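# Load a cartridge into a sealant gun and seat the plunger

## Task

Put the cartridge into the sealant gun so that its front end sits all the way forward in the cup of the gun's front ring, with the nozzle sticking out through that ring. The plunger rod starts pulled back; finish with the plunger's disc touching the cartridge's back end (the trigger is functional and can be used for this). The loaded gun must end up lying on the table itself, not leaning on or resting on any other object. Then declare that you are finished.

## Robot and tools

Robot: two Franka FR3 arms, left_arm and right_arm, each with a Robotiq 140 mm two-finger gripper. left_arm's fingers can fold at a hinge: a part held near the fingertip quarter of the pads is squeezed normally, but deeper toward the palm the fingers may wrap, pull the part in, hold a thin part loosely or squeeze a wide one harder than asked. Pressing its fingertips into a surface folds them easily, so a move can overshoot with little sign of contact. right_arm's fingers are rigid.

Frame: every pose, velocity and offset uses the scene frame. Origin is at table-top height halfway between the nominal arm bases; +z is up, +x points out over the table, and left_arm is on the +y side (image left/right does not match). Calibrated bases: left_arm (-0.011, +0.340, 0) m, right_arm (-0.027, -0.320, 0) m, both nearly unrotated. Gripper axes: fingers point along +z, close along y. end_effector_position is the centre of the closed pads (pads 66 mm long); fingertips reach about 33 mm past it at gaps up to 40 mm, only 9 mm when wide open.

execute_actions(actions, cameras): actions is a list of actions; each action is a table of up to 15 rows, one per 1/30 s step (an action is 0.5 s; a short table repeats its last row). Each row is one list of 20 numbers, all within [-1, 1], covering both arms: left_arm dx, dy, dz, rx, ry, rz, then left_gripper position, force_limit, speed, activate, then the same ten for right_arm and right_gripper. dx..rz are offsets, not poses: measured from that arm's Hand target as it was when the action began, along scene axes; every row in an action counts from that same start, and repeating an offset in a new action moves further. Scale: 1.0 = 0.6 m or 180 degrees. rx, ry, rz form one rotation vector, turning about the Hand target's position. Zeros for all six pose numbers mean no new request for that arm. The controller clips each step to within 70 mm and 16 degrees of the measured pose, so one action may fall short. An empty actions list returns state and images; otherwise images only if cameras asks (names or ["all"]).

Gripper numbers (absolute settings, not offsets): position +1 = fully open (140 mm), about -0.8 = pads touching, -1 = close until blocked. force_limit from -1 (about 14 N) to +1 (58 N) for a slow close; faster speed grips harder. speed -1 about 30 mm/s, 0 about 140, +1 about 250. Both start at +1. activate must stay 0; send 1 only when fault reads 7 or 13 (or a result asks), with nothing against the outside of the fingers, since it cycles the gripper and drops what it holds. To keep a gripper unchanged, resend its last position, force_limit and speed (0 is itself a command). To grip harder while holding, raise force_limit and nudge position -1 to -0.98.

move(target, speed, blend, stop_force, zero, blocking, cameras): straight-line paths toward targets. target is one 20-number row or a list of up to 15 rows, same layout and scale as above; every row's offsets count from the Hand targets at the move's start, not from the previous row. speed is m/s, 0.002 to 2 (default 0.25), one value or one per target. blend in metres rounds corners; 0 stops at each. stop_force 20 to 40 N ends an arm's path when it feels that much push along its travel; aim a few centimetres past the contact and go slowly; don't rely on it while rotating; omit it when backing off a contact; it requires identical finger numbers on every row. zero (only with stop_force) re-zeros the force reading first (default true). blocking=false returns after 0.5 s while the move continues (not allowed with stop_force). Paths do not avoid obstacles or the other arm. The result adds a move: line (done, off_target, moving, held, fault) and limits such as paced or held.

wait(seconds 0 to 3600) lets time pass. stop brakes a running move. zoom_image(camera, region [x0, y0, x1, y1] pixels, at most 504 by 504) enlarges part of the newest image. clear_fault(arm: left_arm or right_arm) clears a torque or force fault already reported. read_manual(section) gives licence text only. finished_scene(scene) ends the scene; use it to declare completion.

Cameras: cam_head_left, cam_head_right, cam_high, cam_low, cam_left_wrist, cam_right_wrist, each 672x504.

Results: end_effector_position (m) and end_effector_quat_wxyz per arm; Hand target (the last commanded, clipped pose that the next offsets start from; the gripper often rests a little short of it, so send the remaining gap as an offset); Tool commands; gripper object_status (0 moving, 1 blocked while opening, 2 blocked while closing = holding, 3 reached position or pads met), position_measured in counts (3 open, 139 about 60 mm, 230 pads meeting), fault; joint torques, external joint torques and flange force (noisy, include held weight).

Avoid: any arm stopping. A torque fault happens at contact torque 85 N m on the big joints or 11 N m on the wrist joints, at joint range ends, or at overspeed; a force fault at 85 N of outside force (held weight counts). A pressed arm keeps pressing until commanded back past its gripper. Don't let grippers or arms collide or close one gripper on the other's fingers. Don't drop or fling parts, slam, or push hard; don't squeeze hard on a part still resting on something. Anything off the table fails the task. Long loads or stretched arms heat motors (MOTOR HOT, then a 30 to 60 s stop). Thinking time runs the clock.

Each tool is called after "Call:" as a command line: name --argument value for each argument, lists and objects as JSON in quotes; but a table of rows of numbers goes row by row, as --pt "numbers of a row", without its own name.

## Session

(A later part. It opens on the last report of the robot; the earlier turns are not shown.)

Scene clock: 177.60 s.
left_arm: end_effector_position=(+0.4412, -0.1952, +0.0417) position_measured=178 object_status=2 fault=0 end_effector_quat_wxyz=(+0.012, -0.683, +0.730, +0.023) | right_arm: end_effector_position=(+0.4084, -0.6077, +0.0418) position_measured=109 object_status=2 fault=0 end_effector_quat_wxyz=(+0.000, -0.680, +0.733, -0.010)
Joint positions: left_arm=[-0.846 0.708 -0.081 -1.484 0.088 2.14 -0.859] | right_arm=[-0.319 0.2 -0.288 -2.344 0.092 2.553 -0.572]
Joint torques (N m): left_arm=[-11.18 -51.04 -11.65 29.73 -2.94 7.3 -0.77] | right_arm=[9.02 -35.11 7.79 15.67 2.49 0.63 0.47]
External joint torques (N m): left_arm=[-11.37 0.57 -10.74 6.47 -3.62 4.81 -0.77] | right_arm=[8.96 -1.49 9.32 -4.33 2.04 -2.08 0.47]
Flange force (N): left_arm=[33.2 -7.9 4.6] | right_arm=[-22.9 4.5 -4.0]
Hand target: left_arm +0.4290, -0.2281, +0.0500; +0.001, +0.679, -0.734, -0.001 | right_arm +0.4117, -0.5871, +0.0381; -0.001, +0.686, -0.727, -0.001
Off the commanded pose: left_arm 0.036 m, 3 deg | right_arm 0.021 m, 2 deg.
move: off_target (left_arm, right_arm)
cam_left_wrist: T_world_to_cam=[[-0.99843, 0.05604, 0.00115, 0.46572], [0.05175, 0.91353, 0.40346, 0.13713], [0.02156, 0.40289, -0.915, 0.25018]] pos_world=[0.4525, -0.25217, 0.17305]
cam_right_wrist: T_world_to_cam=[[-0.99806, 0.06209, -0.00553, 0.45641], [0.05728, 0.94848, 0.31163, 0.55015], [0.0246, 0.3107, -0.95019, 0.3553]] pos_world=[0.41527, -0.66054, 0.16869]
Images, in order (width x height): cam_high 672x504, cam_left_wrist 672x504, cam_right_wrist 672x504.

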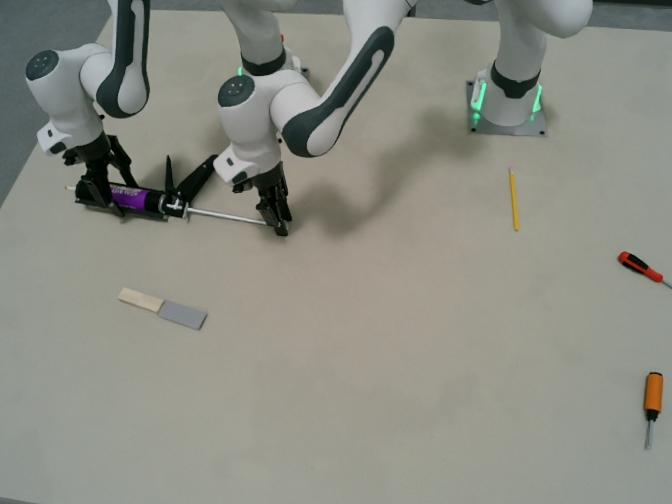

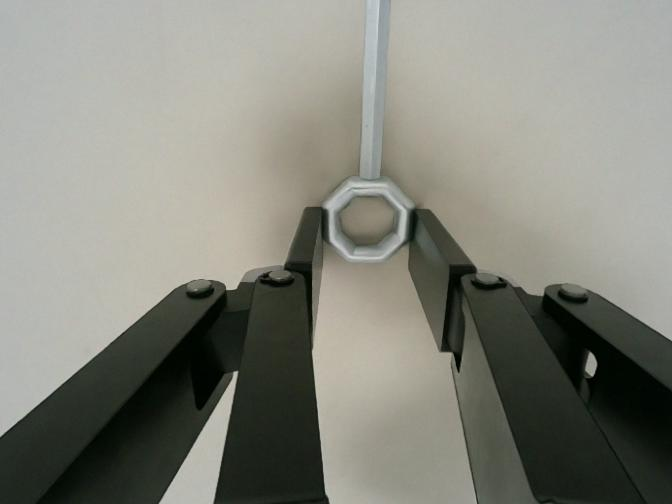

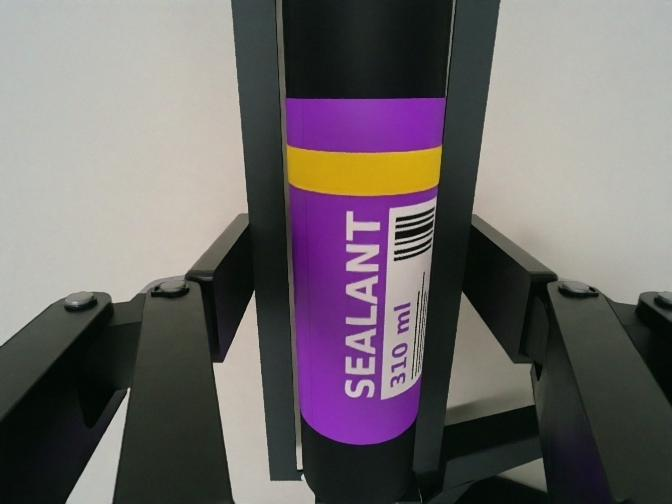

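Call:
move --target '[-0.010,-0.032,0,0,0,0,-1,0,-1,0,0.001,0.014,0,0,0,0,-1,-0.2,-1,0]' --speed 0.02 --stop_force 38 --zero false --cameras '["cam_left_wrist","cam_right_wrist","cam_high"]'

Call:
zoom_image --camera "cam_high" --region '[150, 185, 200, 225]'

Call:
zoom_image --camera "cam_high" --region '[60, 160, 220, 240]'

Scene clock: 180.57 s.
left_arm: end_effector_position=(+0.4395, -0.2026, +0.0418) position_measured=178 object_status=2 fault=0 end_effector_quat_wxyz=(+0.017, -0.686, +0.727, +0.029) | right_arm: end_effector_position=(+0.4081, -0.6071, +0.0426) position_measured=109 object_status=2 fault=0 end_effector_quat_wxyz=(-0.001, -0.680, +0.733, -0.015)
Joint positions: left_arm=[-0.859 0.735 -0.084 -1.433 0.1 2.104 -0.884] | right_arm=[-0.316 0.192 -0.288 -2.356 0.083 2.567 -0.56]
Joint torques (N m): left_arm=[-13.84 -51.82 -16.16 29 -4.48 8.71 -0.63] | right_arm=[12.34 -35.71 11.5 14.46 3.33 -0.58 0.76]
External joint torques (N m): left_arm=[-13.92 0.67 -15.12 5.53 -5.17 6.25 -0.63] | right_arm=[12.37 -2.43 13.04 -5.47 2.88 -3.3 0.76]
Flange force (N): left_arm=[30.7 0.2 6.5] | right_arm=[-31.0 4.6 -7.7]
Hand target: left_arm +0.4214, -0.2443, +0.0517; +0.002, +0.679, -0.734, -0.001 (not the last commanded pose) | right_arm +0.4123, -0.5787, +0.0381; -0.001, +0.686, -0.727, -0.001
Off the commanded pose: left_arm 0.048 m, 4 deg | right_arm 0.029 m, 2 deg.
move: contact (left_arm), off_target (right_arm)
cam_left_wrist: T_world_to_cam=[[-0.99879, 0.04923, 0.00159, 0.46323], [0.04539, 0.90727, 0.41808, 0.14481], [0.01914, 0.41765, -0.90841, 0.25713]] pos_world=[0.45117, -0.26158, 0.1723]
cam_right_wrist: T_world_to_cam=[[-0.99789, 0.06385, -0.01164, 0.45738], [0.05729, 0.95085, 0.30432, 0.55107], [0.0305, 0.30301, -0.9525, 0.34887]] pos_world=[0.4142, -0.6589, 0.16992]
Images, in order (width x height): cam_high 672x504, cam_left_wrist 672x504, cam_right_wrist 672x504.

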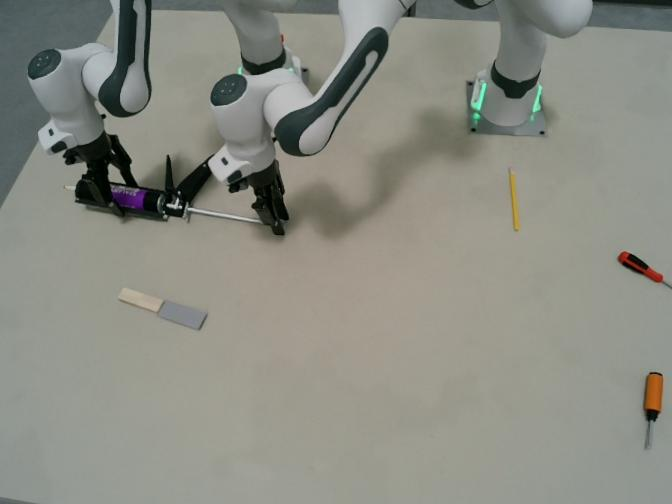

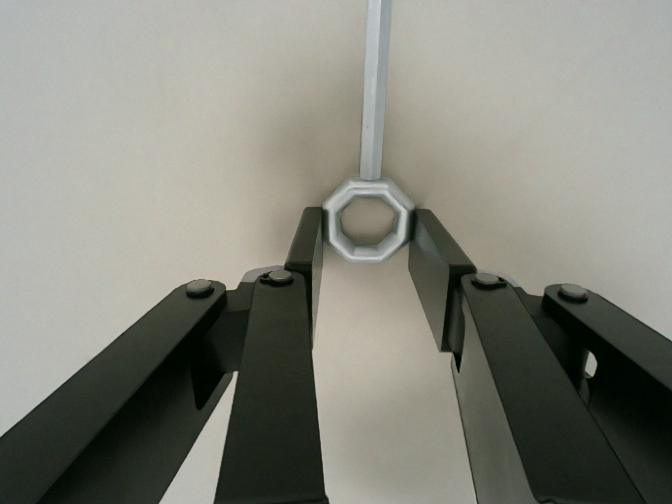

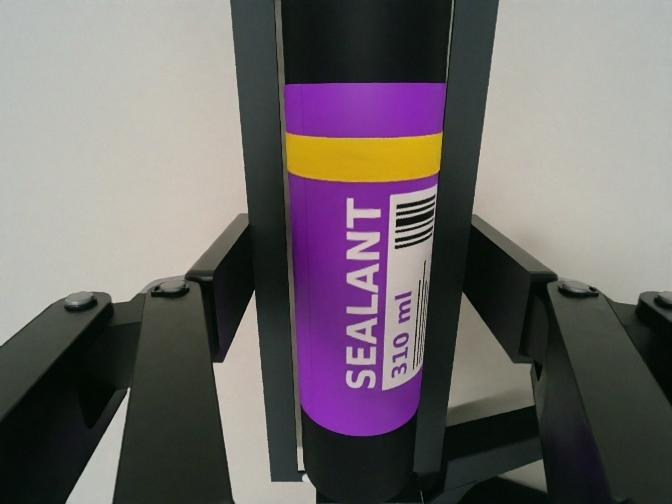

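Scaled by 10.080 from the camera's image (finer frame: 960x720).

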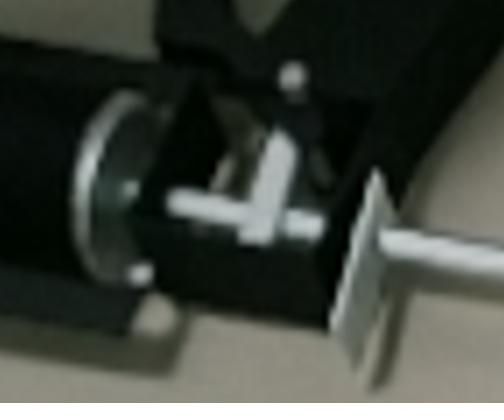

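Scaled by 3.150 from the camera's image (finer frame: 960x720).

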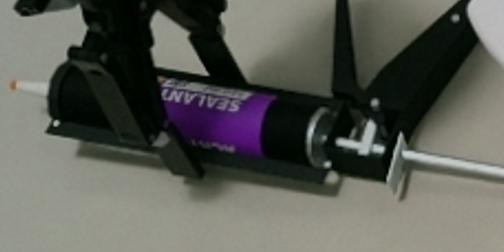

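Call:
move --target '[0.030,0.0675,-0.003,0,0,0,-1,0,-1,0,-0.007,-0.044,0,0,0,0,-1,-0.2,-1,0]' --speed 0.05

Call:
move --pt "0 0 0 0 0 0 0.05 0 -1 0 0 0 0.0005 0 0 0 0.43 0 -1 0" --pt "0 0 0 0 0 0 0.05 0 -1 0 0 0 0.15 0 0 0 0.43 0 -1 0" --pt "0 0 0.1 0 0 0 0.05 0 -1 0 -0.004 -0.13 0.2 0 0 0 0.43 0 -1 0" --speed 0.15 --cameras '["cam_right_wrist","cam_high","cam_low"]'

Call:
zoom_image --camera "cam_right_wrist" --region '[240, 40, 440, 240]'

Call:
zoom_image --camera "cam_right_wrist" --region '[250, 360, 450, 504]'

Call:
zoom_image --camera "cam_high" --region '[60, 160, 220, 240]'

Scene clock: 182.60 s.
left_arm: end_effector_position=(+0.4381, -0.1993, +0.0464) position_measured=178 object_status=2 fault=0 end_effector_quat_wxyz=(+0.000, -0.684, +0.730, +0.008) | right_arm: end_effector_position=(+0.4090, -0.6070, +0.0395) position_measured=109 object_status=2 fault=0 end_effector_quat_wxyz=(+0.001, -0.682, +0.731, -0.003)
Joint positions: left_arm=[-0.805 0.678 -0.129 -1.534 0.097 2.189 -0.864] | right_arm=[-0.333 0.212 -0.275 -2.329 0.103 2.537 -0.587]
Joint velocities: left_arm=[0.002 0.001 -0.001 -0.001 -0.001 0.003 0.005] | right_arm=[within noise]
Joint torques (N m): left_arm=[-0.69 -49.83 -2.21 23.63 0.82 3.7 0.38] | right_arm=[0.58 -34.77 -1.14 21.12 0.65 2.2 -0.36]
External joint torques (N m): left_arm=[-0.7 1.03 -0.21 0.44 0.17 1.12 0.38] | right_arm=[0.55 -0.61 0.43 1.1 0.2 -0.48 -0.36]
Flange force (N): left_arm=[2.8 -2.1 3.3] | right_arm=[1.5 -3.0 -2.1]
Hand target: left_arm +0.4394, -0.2038, +0.0499; +0.002, +0.679, -0.734, -0.001 | right_arm +0.4081, -0.6051, +0.0381; -0.001, +0.686, -0.727, -0.001
Off the commanded pose: left_arm 0.006 m, 1 deg | right_arm 0.003 m, 1 deg.
move: off_target (left_arm)

Scene clock: 186.97 s.
left_arm: end_effector_position=(+0.4403, -0.2040, +0.1101) position_measured=123 object_status=3 fault=0 end_effector_quat_wxyz=(+0.000, -0.680, +0.733, +0.000) | right_arm: end_effector_position=(+0.4066, -0.6843, +0.1598) position_measured=75 object_status=3 fault=0 end_effector_quat_wxyz=(+0.001, -0.684, +0.729, -0.003)
Joint positions: left_arm=[-0.796 0.599 -0.146 -1.499 0.094 2.09 -0.855] | right_arm=[-0.403 0.12 -0.335 -2.088 0.049 2.206 -0.67]
Joint velocities: left_arm=[within noise] | right_arm=[-0.001 0.001 0 0 0.001 -0.001 -0.006]
Joint torques (N m): left_arm=[0.31 -47.78 -1.76 23.87 0.59 2.15 0.1] | right_arm=[-0.32 -34.82 -1.42 24.57 1.21 2.46 -0.2]
External joint torques (N m): left_arm=[0.06 2.4 0.16 -0.38 -0.12 -0.5 0.1] | right_arm=[-0.51 -0.76 -0.44 0.93 0.56 -0.2 -0.2]
Flange force (N): left_arm=[5.0 -5.1 2.0] | right_arm=[2.4 -1.1 -2.1]
Hand target: left_arm +0.4394, -0.2038, +0.1099; +0.002, +0.679, -0.734, -0.001 | right_arm +0.4057, -0.6831, +0.1581; -0.001, +0.686, -0.727, -0.001
Off the commanded pose: left_arm 0.001 m, 0 deg | right_arm 0.002 m, 0 deg.
move: done
cam_right_wrist: T_world_to_cam=[[-0.99868, 0.05113, 0.00389, 0.45123], [0.04965, 0.94527, 0.32249, 0.58529], [0.01281, 0.32226, -0.94656, 0.50333]] pos_world=[0.41513, -0.73853, 0.28593]
Images, in order (width x height): cam_high 672x504, cam_low 672x504, cam_right_wrist 672x504.

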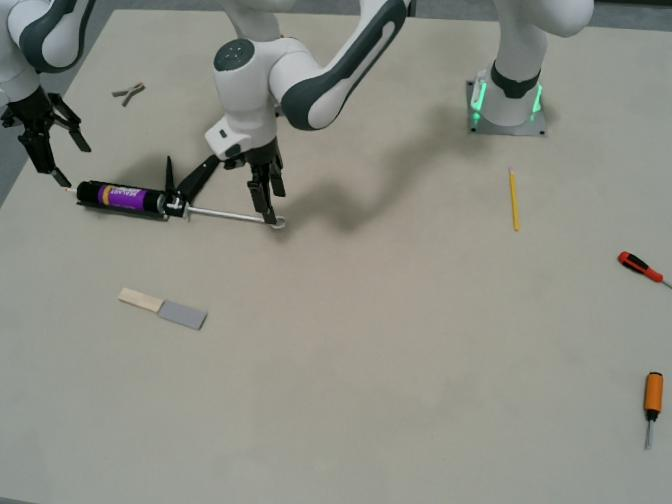

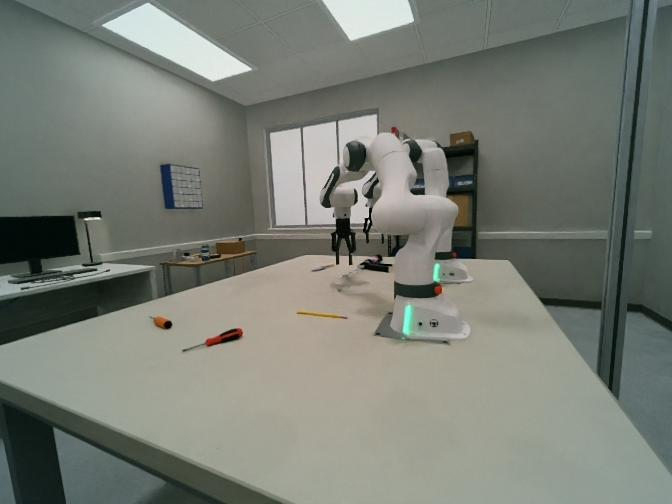

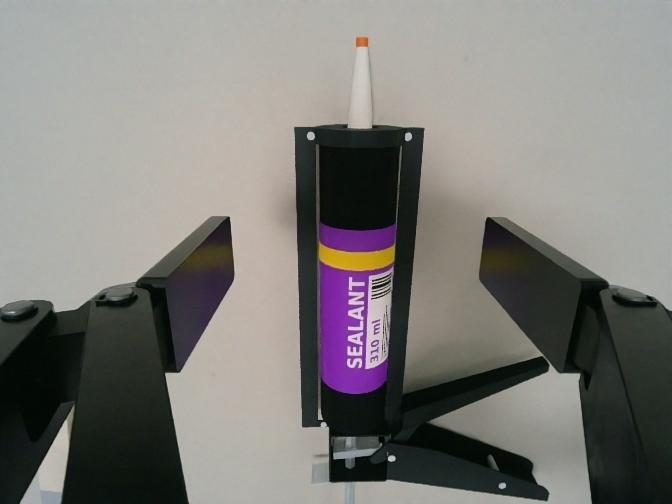

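Scaled by 2.520 from the camera's image (finer frame: 960x720).

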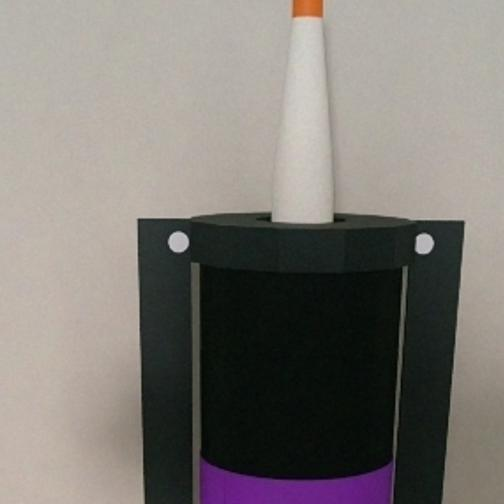

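Scaled by 2.520 from the camera's image (finer frame: 960x720).

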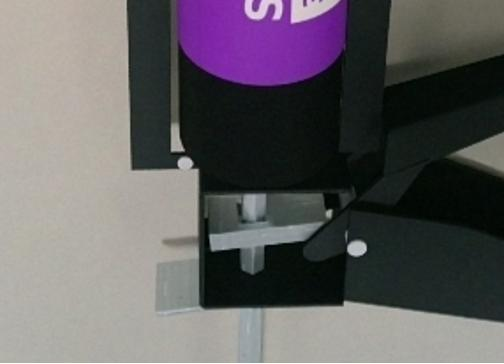

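Scaled by 3.150 from the camera's image (finer frame: 960x720).

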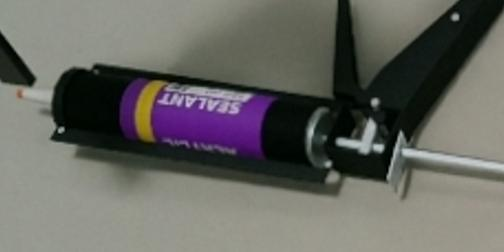

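Call:
move --pt "0 0 0 0 0 0 0.05 0 -1 0 0.004 0.13 -0.08 0 0 0 0.43 0 -1 0" --pt "-0.0017 0.005 -0.1 0 0 0 0.05 0 -1 0 0.004 0.13 -0.2 0 0 0 0.43 0 -1 0" --pt "-0.0017 0.005 -0.1 0 0 0 -1 0 -1 0 0.004 0.13 -0.2 0 0 0 -1 -0.1 -1 0" --speed 0.15 --cameras '["cam_right_wrist","cam_left_wrist"]'

Call:
wait --seconds 0.8

Scene clock: 192.53 s.
left_arm: end_effector_position=(+0.4378, -0.2004, +0.0494) position_measured=177 object_status=0 fault=0 end_effector_quat_wxyz=(-0.004, -0.680, +0.733, +0.003) | right_arm: end_effector_position=(+0.4083, -0.6049, +0.0393) position_measured=109 object_status=2 fault=0 end_effector_quat_wxyz=(+0.001, -0.686, +0.728, +0.001)
Joint positions: left_arm=[-0.795 0.666 -0.139 -1.55 0.098 2.204 -0.855] | right_arm=[-0.337 0.212 -0.269 -2.327 0.1 2.529 -0.592]
Joint torques (N m): left_arm=[-0.95 -47.69 -1.29 23.03 0.63 2.64 -0.03] | right_arm=[-0.39 -34.39 -1.92 20.23 0.92 2.92 -0.06]
External joint torques (N m): left_arm=[-1.08 3.07 0.84 -0.28 -0.01 0.01 -0.03] | right_arm=[-0.41 -0.39 -0.39 0.33 0.47 0.28 -0.06]
Flange force (N): left_arm=[7.1 -5.2 4.7] | right_arm=[1.0 0.2 0.3]
Hand target: left_arm +0.4384, -0.2008, +0.0499; +0.002, +0.679, -0.734, -0.001 | right_arm +0.4081, -0.6051, +0.0381; -0.001, +0.686, -0.727, -0.001
Off the commanded pose: left_arm 0.001 m, 0 deg | right_arm 0.001 m, 0 deg.
move: done
cam_left_wrist: T_world_to_cam=[[-0.99787, 0.06478, -0.00772, 0.46452], [0.05779, 0.93259, 0.35628, 0.14244], [0.03028, 0.35507, -0.93435, 0.24698]] pos_world=[0.44782, -0.25062, 0.1836]
cam_right_wrist: T_world_to_cam=[[-0.99885, 0.04723, 0.00796, 0.44698], [0.04724, 0.94396, 0.32666, 0.54902], [0.00792, 0.32666, -0.94511, 0.36833]] pos_world=[0.41761, -0.65968, 0.16521]
Images, in order (width x height): cam_left_wrist 672x504, cam_right_wrist 672x504.

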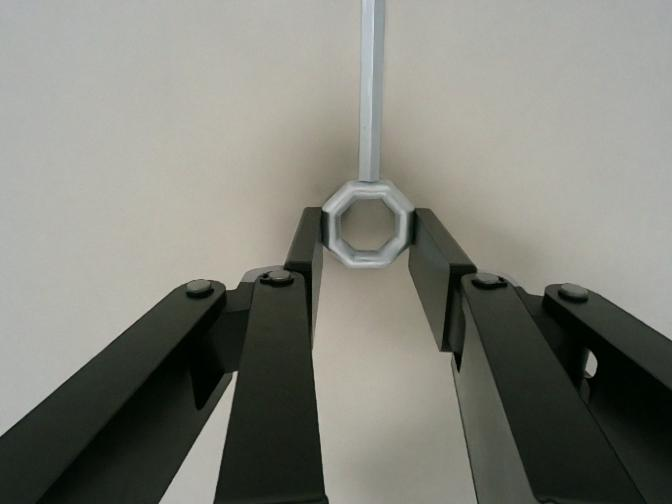

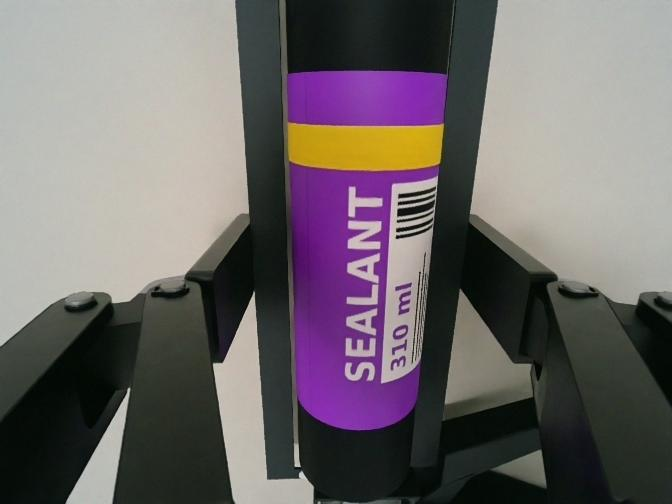

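Scene clock: 193.33 s.
left_arm: end_effector_position=(+0.4378, -0.2004, +0.0494) position_measured=177 object_status=2 fault=0 end_effector_quat_wxyz=(-0.004, -0.680, +0.733, +0.003) | right_arm: end_effector_position=(+0.4083, -0.6049, +0.0393) position_measured=109 object_status=2 fault=0 end_effector_quat_wxyz=(+0.001, -0.686, +0.728, +0.001)
Joint positions: left_arm=[-0.795 0.666 -0.139 -1.55 0.098 2.204 -0.855] | right_arm=[-0.337 0.212 -0.269 -2.327 0.1 2.529 -0.592]
Joint torques (N m): left_arm=[-0.93 -47.71 -1.25 23.04 0.62 2.63 -0.06] | right_arm=[-0.4 -34.37 -1.95 20.16 0.91 2.92 -0.1]
External joint torques (N m): left_arm=[-0.92 2.94 0.98 -0.21 -0.02 0.01 -0.06] | right_arm=[-0.44 -0.35 -0.43 0.19 0.46 0.27 -0.1]
Flange force (N): left_arm=[6.9 -5.3 4.5] | right_arm=[1.0 0.6 0.4]
Hand target: left_arm +0.4384, -0.2008, +0.0499; +0.002, +0.679, -0.734, -0.001 | right_arm +0.4081, -0.6051, +0.0381; -0.001, +0.686, -0.727, -0.001
Tool commands: left_gripper/position=-1.0 left_gripper/force_limit=+0.0 left_gripper/speed=-1.0 left_gripper/activate=+0.0 right_gripper/position=-1.0 right_gripper/force_limit=-0.1 right_gripper/speed=-1.0 right_gripper/activate=+0.0
Off the commanded pose: left_arm 0.001 m, 0 deg | right_arm 0.001 m, 0 deg.
wait: 0.80 s; at rest by 0.17 s

Call:
move --target '[-0.034,-0.108,0,0,0,0,-1,0,-1,0,0.003,0.05,0,0,0,0,-1,-0.1,-1,0]' --speed 0.025 --stop_force 38 --cameras '["cam_left_wrist","cam_right_wrist","cam_high"]'

Call:
zoom_image --camera "cam_high" --region '[150, 185, 200, 225]'

Call:
zoom_image --camera "cam_high" --region '[60, 160, 220, 240]'

Scene clock: 197.37 s.
left_arm: end_effector_position=(+0.4395, -0.2078, +0.0413) position_measured=177 object_status=2 fault=0 end_effector_quat_wxyz=(+0.019, -0.686, +0.726, +0.031) | right_arm: end_effector_position=(+0.4054, -0.6070, +0.0433) position_measured=109 object_status=2 fault=0 end_effector_quat_wxyz=(-0.001, -0.678, +0.735, -0.017)
Joint positions: left_arm=[-0.835 0.757 -0.125 -1.399 0.135 2.083 -0.908] | right_arm=[-0.335 0.182 -0.272 -2.369 0.071 2.575 -0.549]
Joint velocities: left_arm=[0.006 0 -0.008 0 0.008 0 -0.003] | right_arm=[within noise]
Joint torques (N m): left_arm=[-15.74 -52.34 -18.28 29.09 -4.98 9.05 -0.67] | right_arm=[13.82 -35.34 13.58 13.75 3.6 -1.02 0.76]
External joint torques (N m): left_arm=[-15.71 0.66 -16.28 5.51 -5.68 6.6 -0.67] | right_arm=[13.73 -2.28 14.83 -6.22 3.16 -3.77 0.76]
Flange force (N): left_arm=[33.2 1.2 5.9] | right_arm=[-34.1 4.2 -8.0]
Hand target: left_arm +0.4192, -0.2526, +0.0517; +0.003, +0.679, -0.734, -0.002 (not the last commanded pose) | right_arm +0.4099, -0.5751, +0.0381; -0.001, +0.686, -0.727, -0.001
Off the commanded pose: left_arm 0.062 m, 4 deg | right_arm 0.033 m, 2 deg.
move: contact (left_arm), off_target (right_arm)
cam_left_wrist: T_world_to_cam=[[-0.99889, 0.04707, 0.00274, 0.46299], [0.04382, 0.90527, 0.42256, 0.14993], [0.01741, 0.42221, -0.90633, 0.26043]] pos_world=[0.45137, -0.26748, 0.17141]
cam_right_wrist: T_world_to_cam=[[-0.99753, 0.06859, -0.01493, 0.45751], [0.06091, 0.95149, 0.30158, 0.54995], [0.03489, 0.29993, -0.95332, 0.34601]] pos_world=[0.41081, -0.65843, 0.17083]
Images, in order (width x height): cam_high 672x504, cam_left_wrist 672x504, cam_right_wrist 672x504.

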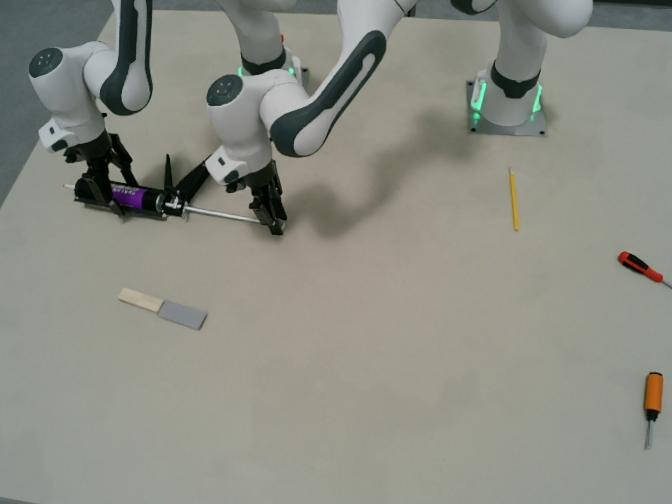

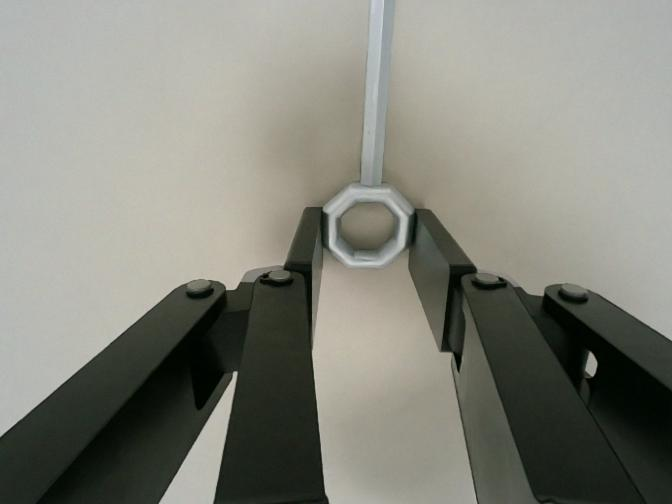

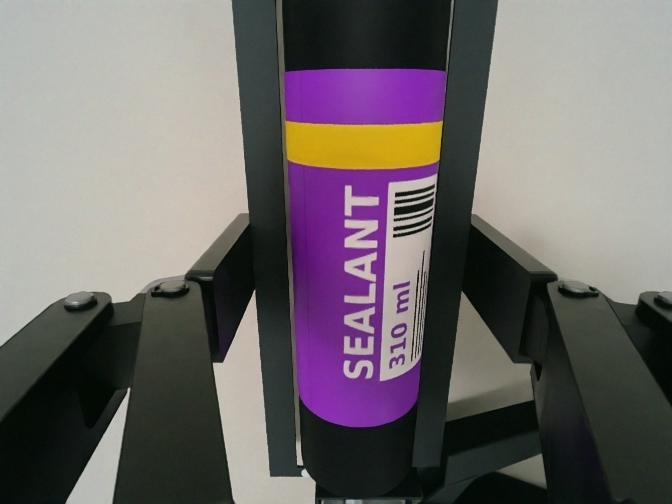

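Scaled by 10.080 from the camera's image (finer frame: 960x720).

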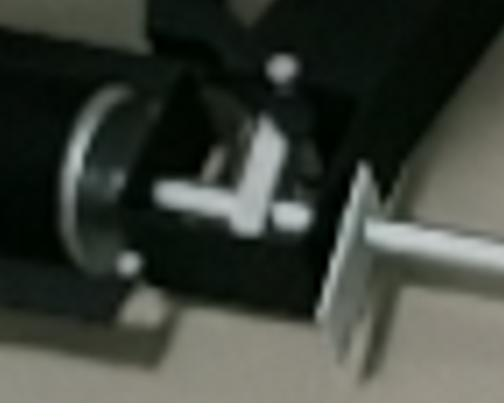

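Scaled by 3.150 from the camera's image (finer frame: 960x720).

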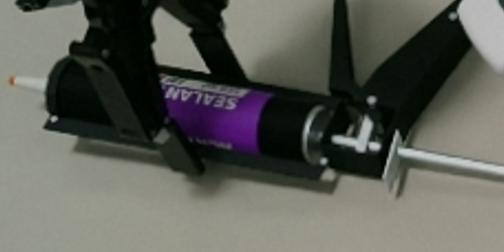

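Call:
move --target '[0.032,0.078,-0.003,0,0,0,-1,0,-1,0,-0.003,-0.050,0,0,0,0,-1,-0.1,-1,0]' --speed 0.05

Call:
move --pt "0 0 0 0 0 0 0.05 0 -1 0 0 0 0.0005 0 0 0 0.43 0 -1 0" --pt "0 0 0.1 0 0 0 0.05 0 -1 0 0 0 0.1 0 0 0 0.43 0 -1 0" --pt "0 0.1 0.15 0 0 0 0.05 0 -1 0 -0.004 -0.13 0.2 0 0 0 0.43 0 -1 0" --speed 0.15 --cameras '["cam_right_wrist","cam_high","cam_low"]'

Call:
zoom_image --camera "cam_right_wrist" --region '[240, 20, 440, 220]'

Call:
zoom_image --camera "cam_high" --region '[150, 185, 200, 225]'

Call:
zoom_image --camera "cam_low" --region '[310, 230, 410, 300]'

Scene clock: 199.43 s.
left_arm: end_effector_position=(+0.4372, -0.2030, +0.0474) position_measured=177 object_status=2 fault=0 end_effector_quat_wxyz=(-0.002, -0.685, +0.729, +0.007) | right_arm: end_effector_position=(+0.4084, -0.6060, +0.0392) position_measured=109 object_status=2 fault=0 end_effector_quat_wxyz=(+0.001, -0.683, +0.730, -0.001)
Joint positions: left_arm=[-0.766 0.686 -0.181 -1.525 0.134 2.184 -0.89] | right_arm=[-0.352 0.211 -0.255 -2.33 0.096 2.536 -0.582]
Joint velocities: left_arm=[0.001 0.001 -0.001 -0.001 -0.001 0.003 0.005] | right_arm=[within noise]
Joint torques (N m): left_arm=[-0.84 -49.63 -2.93 23.39 0.98 3.32 0.47] | right_arm=[-0.49 -34.88 -1.32 21.34 0.58 2.68 -0.35]
External joint torques (N m): left_arm=[-0.95 1.61 0.09 -0.02 0.33 0.7 0.47] | right_arm=[-0.6 -0.83 0.03 1.47 0.13 0.04 -0.35]
Flange force (N): left_arm=[3.4 -2.5 3.6] | right_arm=[3.1 -2.4 -1.4]
Hand target: left_arm +0.4384, -0.2058, +0.0499; +0.003, +0.679, -0.734, -0.002 | right_arm +0.4081, -0.6051, +0.0381; -0.001, +0.686, -0.727, -0.001
Off the commanded pose: left_arm 0.004 m, 1 deg | right_arm 0.001 m, 1 deg.
move: off_target (left_arm)

Scene clock: 203.60 s.
left_arm: end_effector_position=(+0.4385, -0.1449, +0.1390) position_measured=123 object_status=3 fault=0 end_effector_quat_wxyz=(-0.001, -0.681, +0.732, +0.004) | right_arm: end_effector_position=(+0.4065, -0.6844, +0.1598) position_measured=75 object_status=3 fault=0 end_effector_quat_wxyz=(+0.001, -0.684, +0.729, -0.003)
Joint positions: left_arm=[-0.663 0.432 -0.223 -1.694 0.105 2.106 -0.813] | right_arm=[-0.423 0.119 -0.314 -2.088 0.046 2.206 -0.668]
Joint velocities: left_arm=[within noise] | right_arm=[0.001 -0.001 0 -0.002 0.001 -0.002 -0.005]
Joint torques (N m): left_arm=[0.31 -43.24 -2.31 23.24 0.58 2.72 0.16] | right_arm=[-0.16 -34.99 -1.34 24.65 1.19 2.54 -0.05]
External joint torques (N m): left_arm=[0.27 1.7 0.31 -0.69 -0.1 0.1 0.16] | right_arm=[-0.31 -0.76 -0.39 1.03 0.55 -0.13 -0.05]
Flange force (N): left_arm=[0.6 -1.7 2.7] | right_arm=[2.0 -1.5 -2.1]
Hand target: left_arm +0.4384, -0.1458, +0.1399; +0.003, +0.679, -0.734, -0.002 | right_arm +0.4057, -0.6831, +0.1581; -0.001, +0.686, -0.727, -0.001
Off the commanded pose: left_arm 0.001 m, 0 deg | right_arm 0.002 m, 0 deg.
move: done
cam_right_wrist: T_world_to_cam=[[-0.99868, 0.05126, 0.00382, 0.45135], [0.04975, 0.94529, 0.32241, 0.58535], [0.01291, 0.32217, -0.94659, 0.50336]] pos_world=[0.41513, -0.73863, 0.28603]
Images, in order (width x height): cam_high 672x504, cam_low 672x504, cam_right_wrist 672x504.

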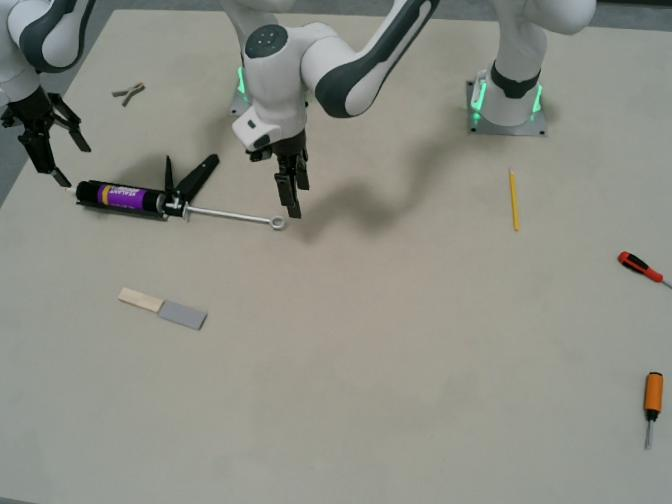

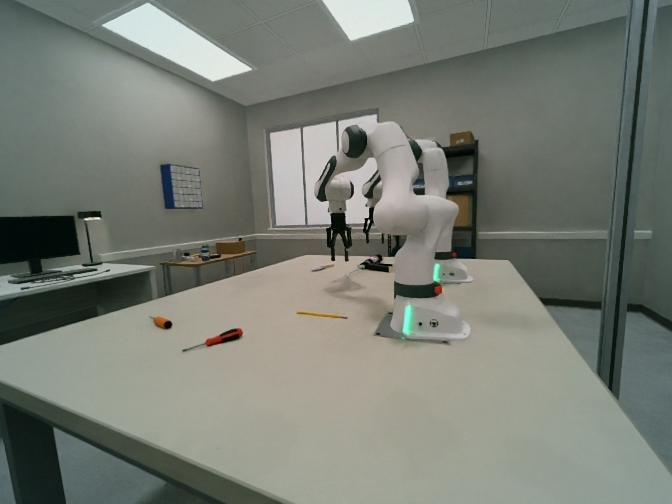

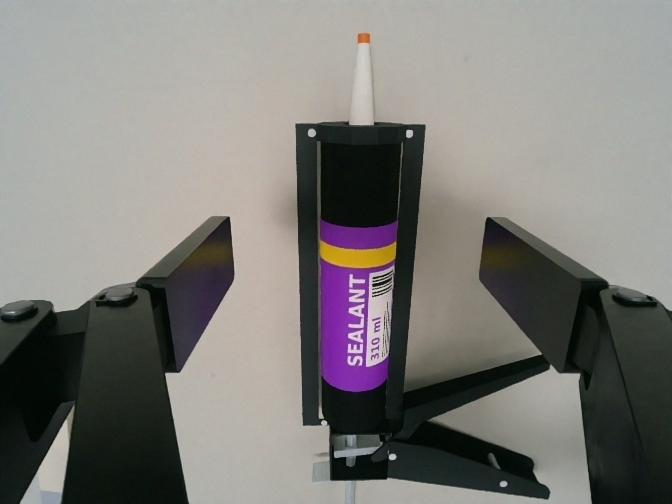

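Scaled by 2.520 from the camera's image (finer frame: 960x720).

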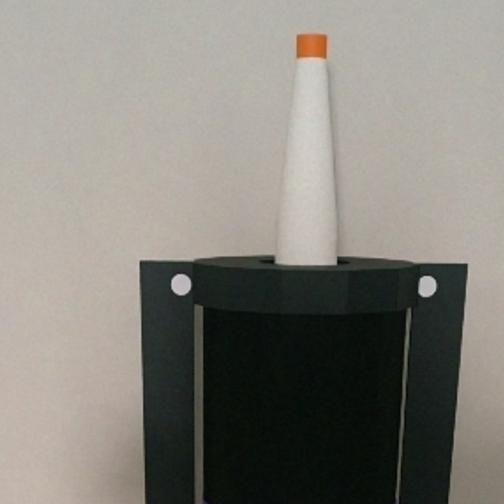

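Scaled by 10.080 from the camera's image (finer frame: 960x720).

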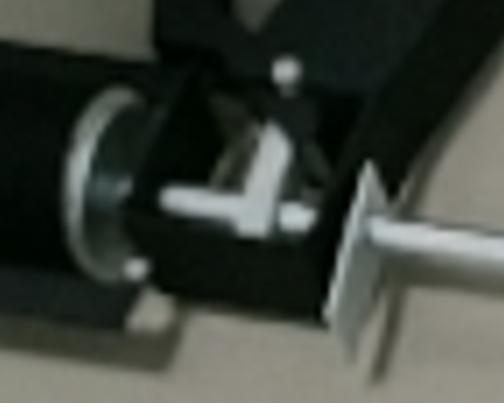

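Scaled by 5.040 from the camera's image (finer frame: 960x720).

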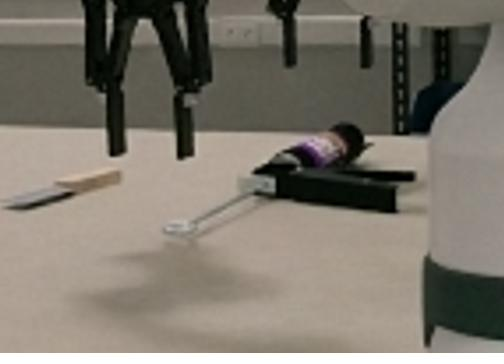

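Call:
finished_scene --scene 2

The scene is finished: the task was done.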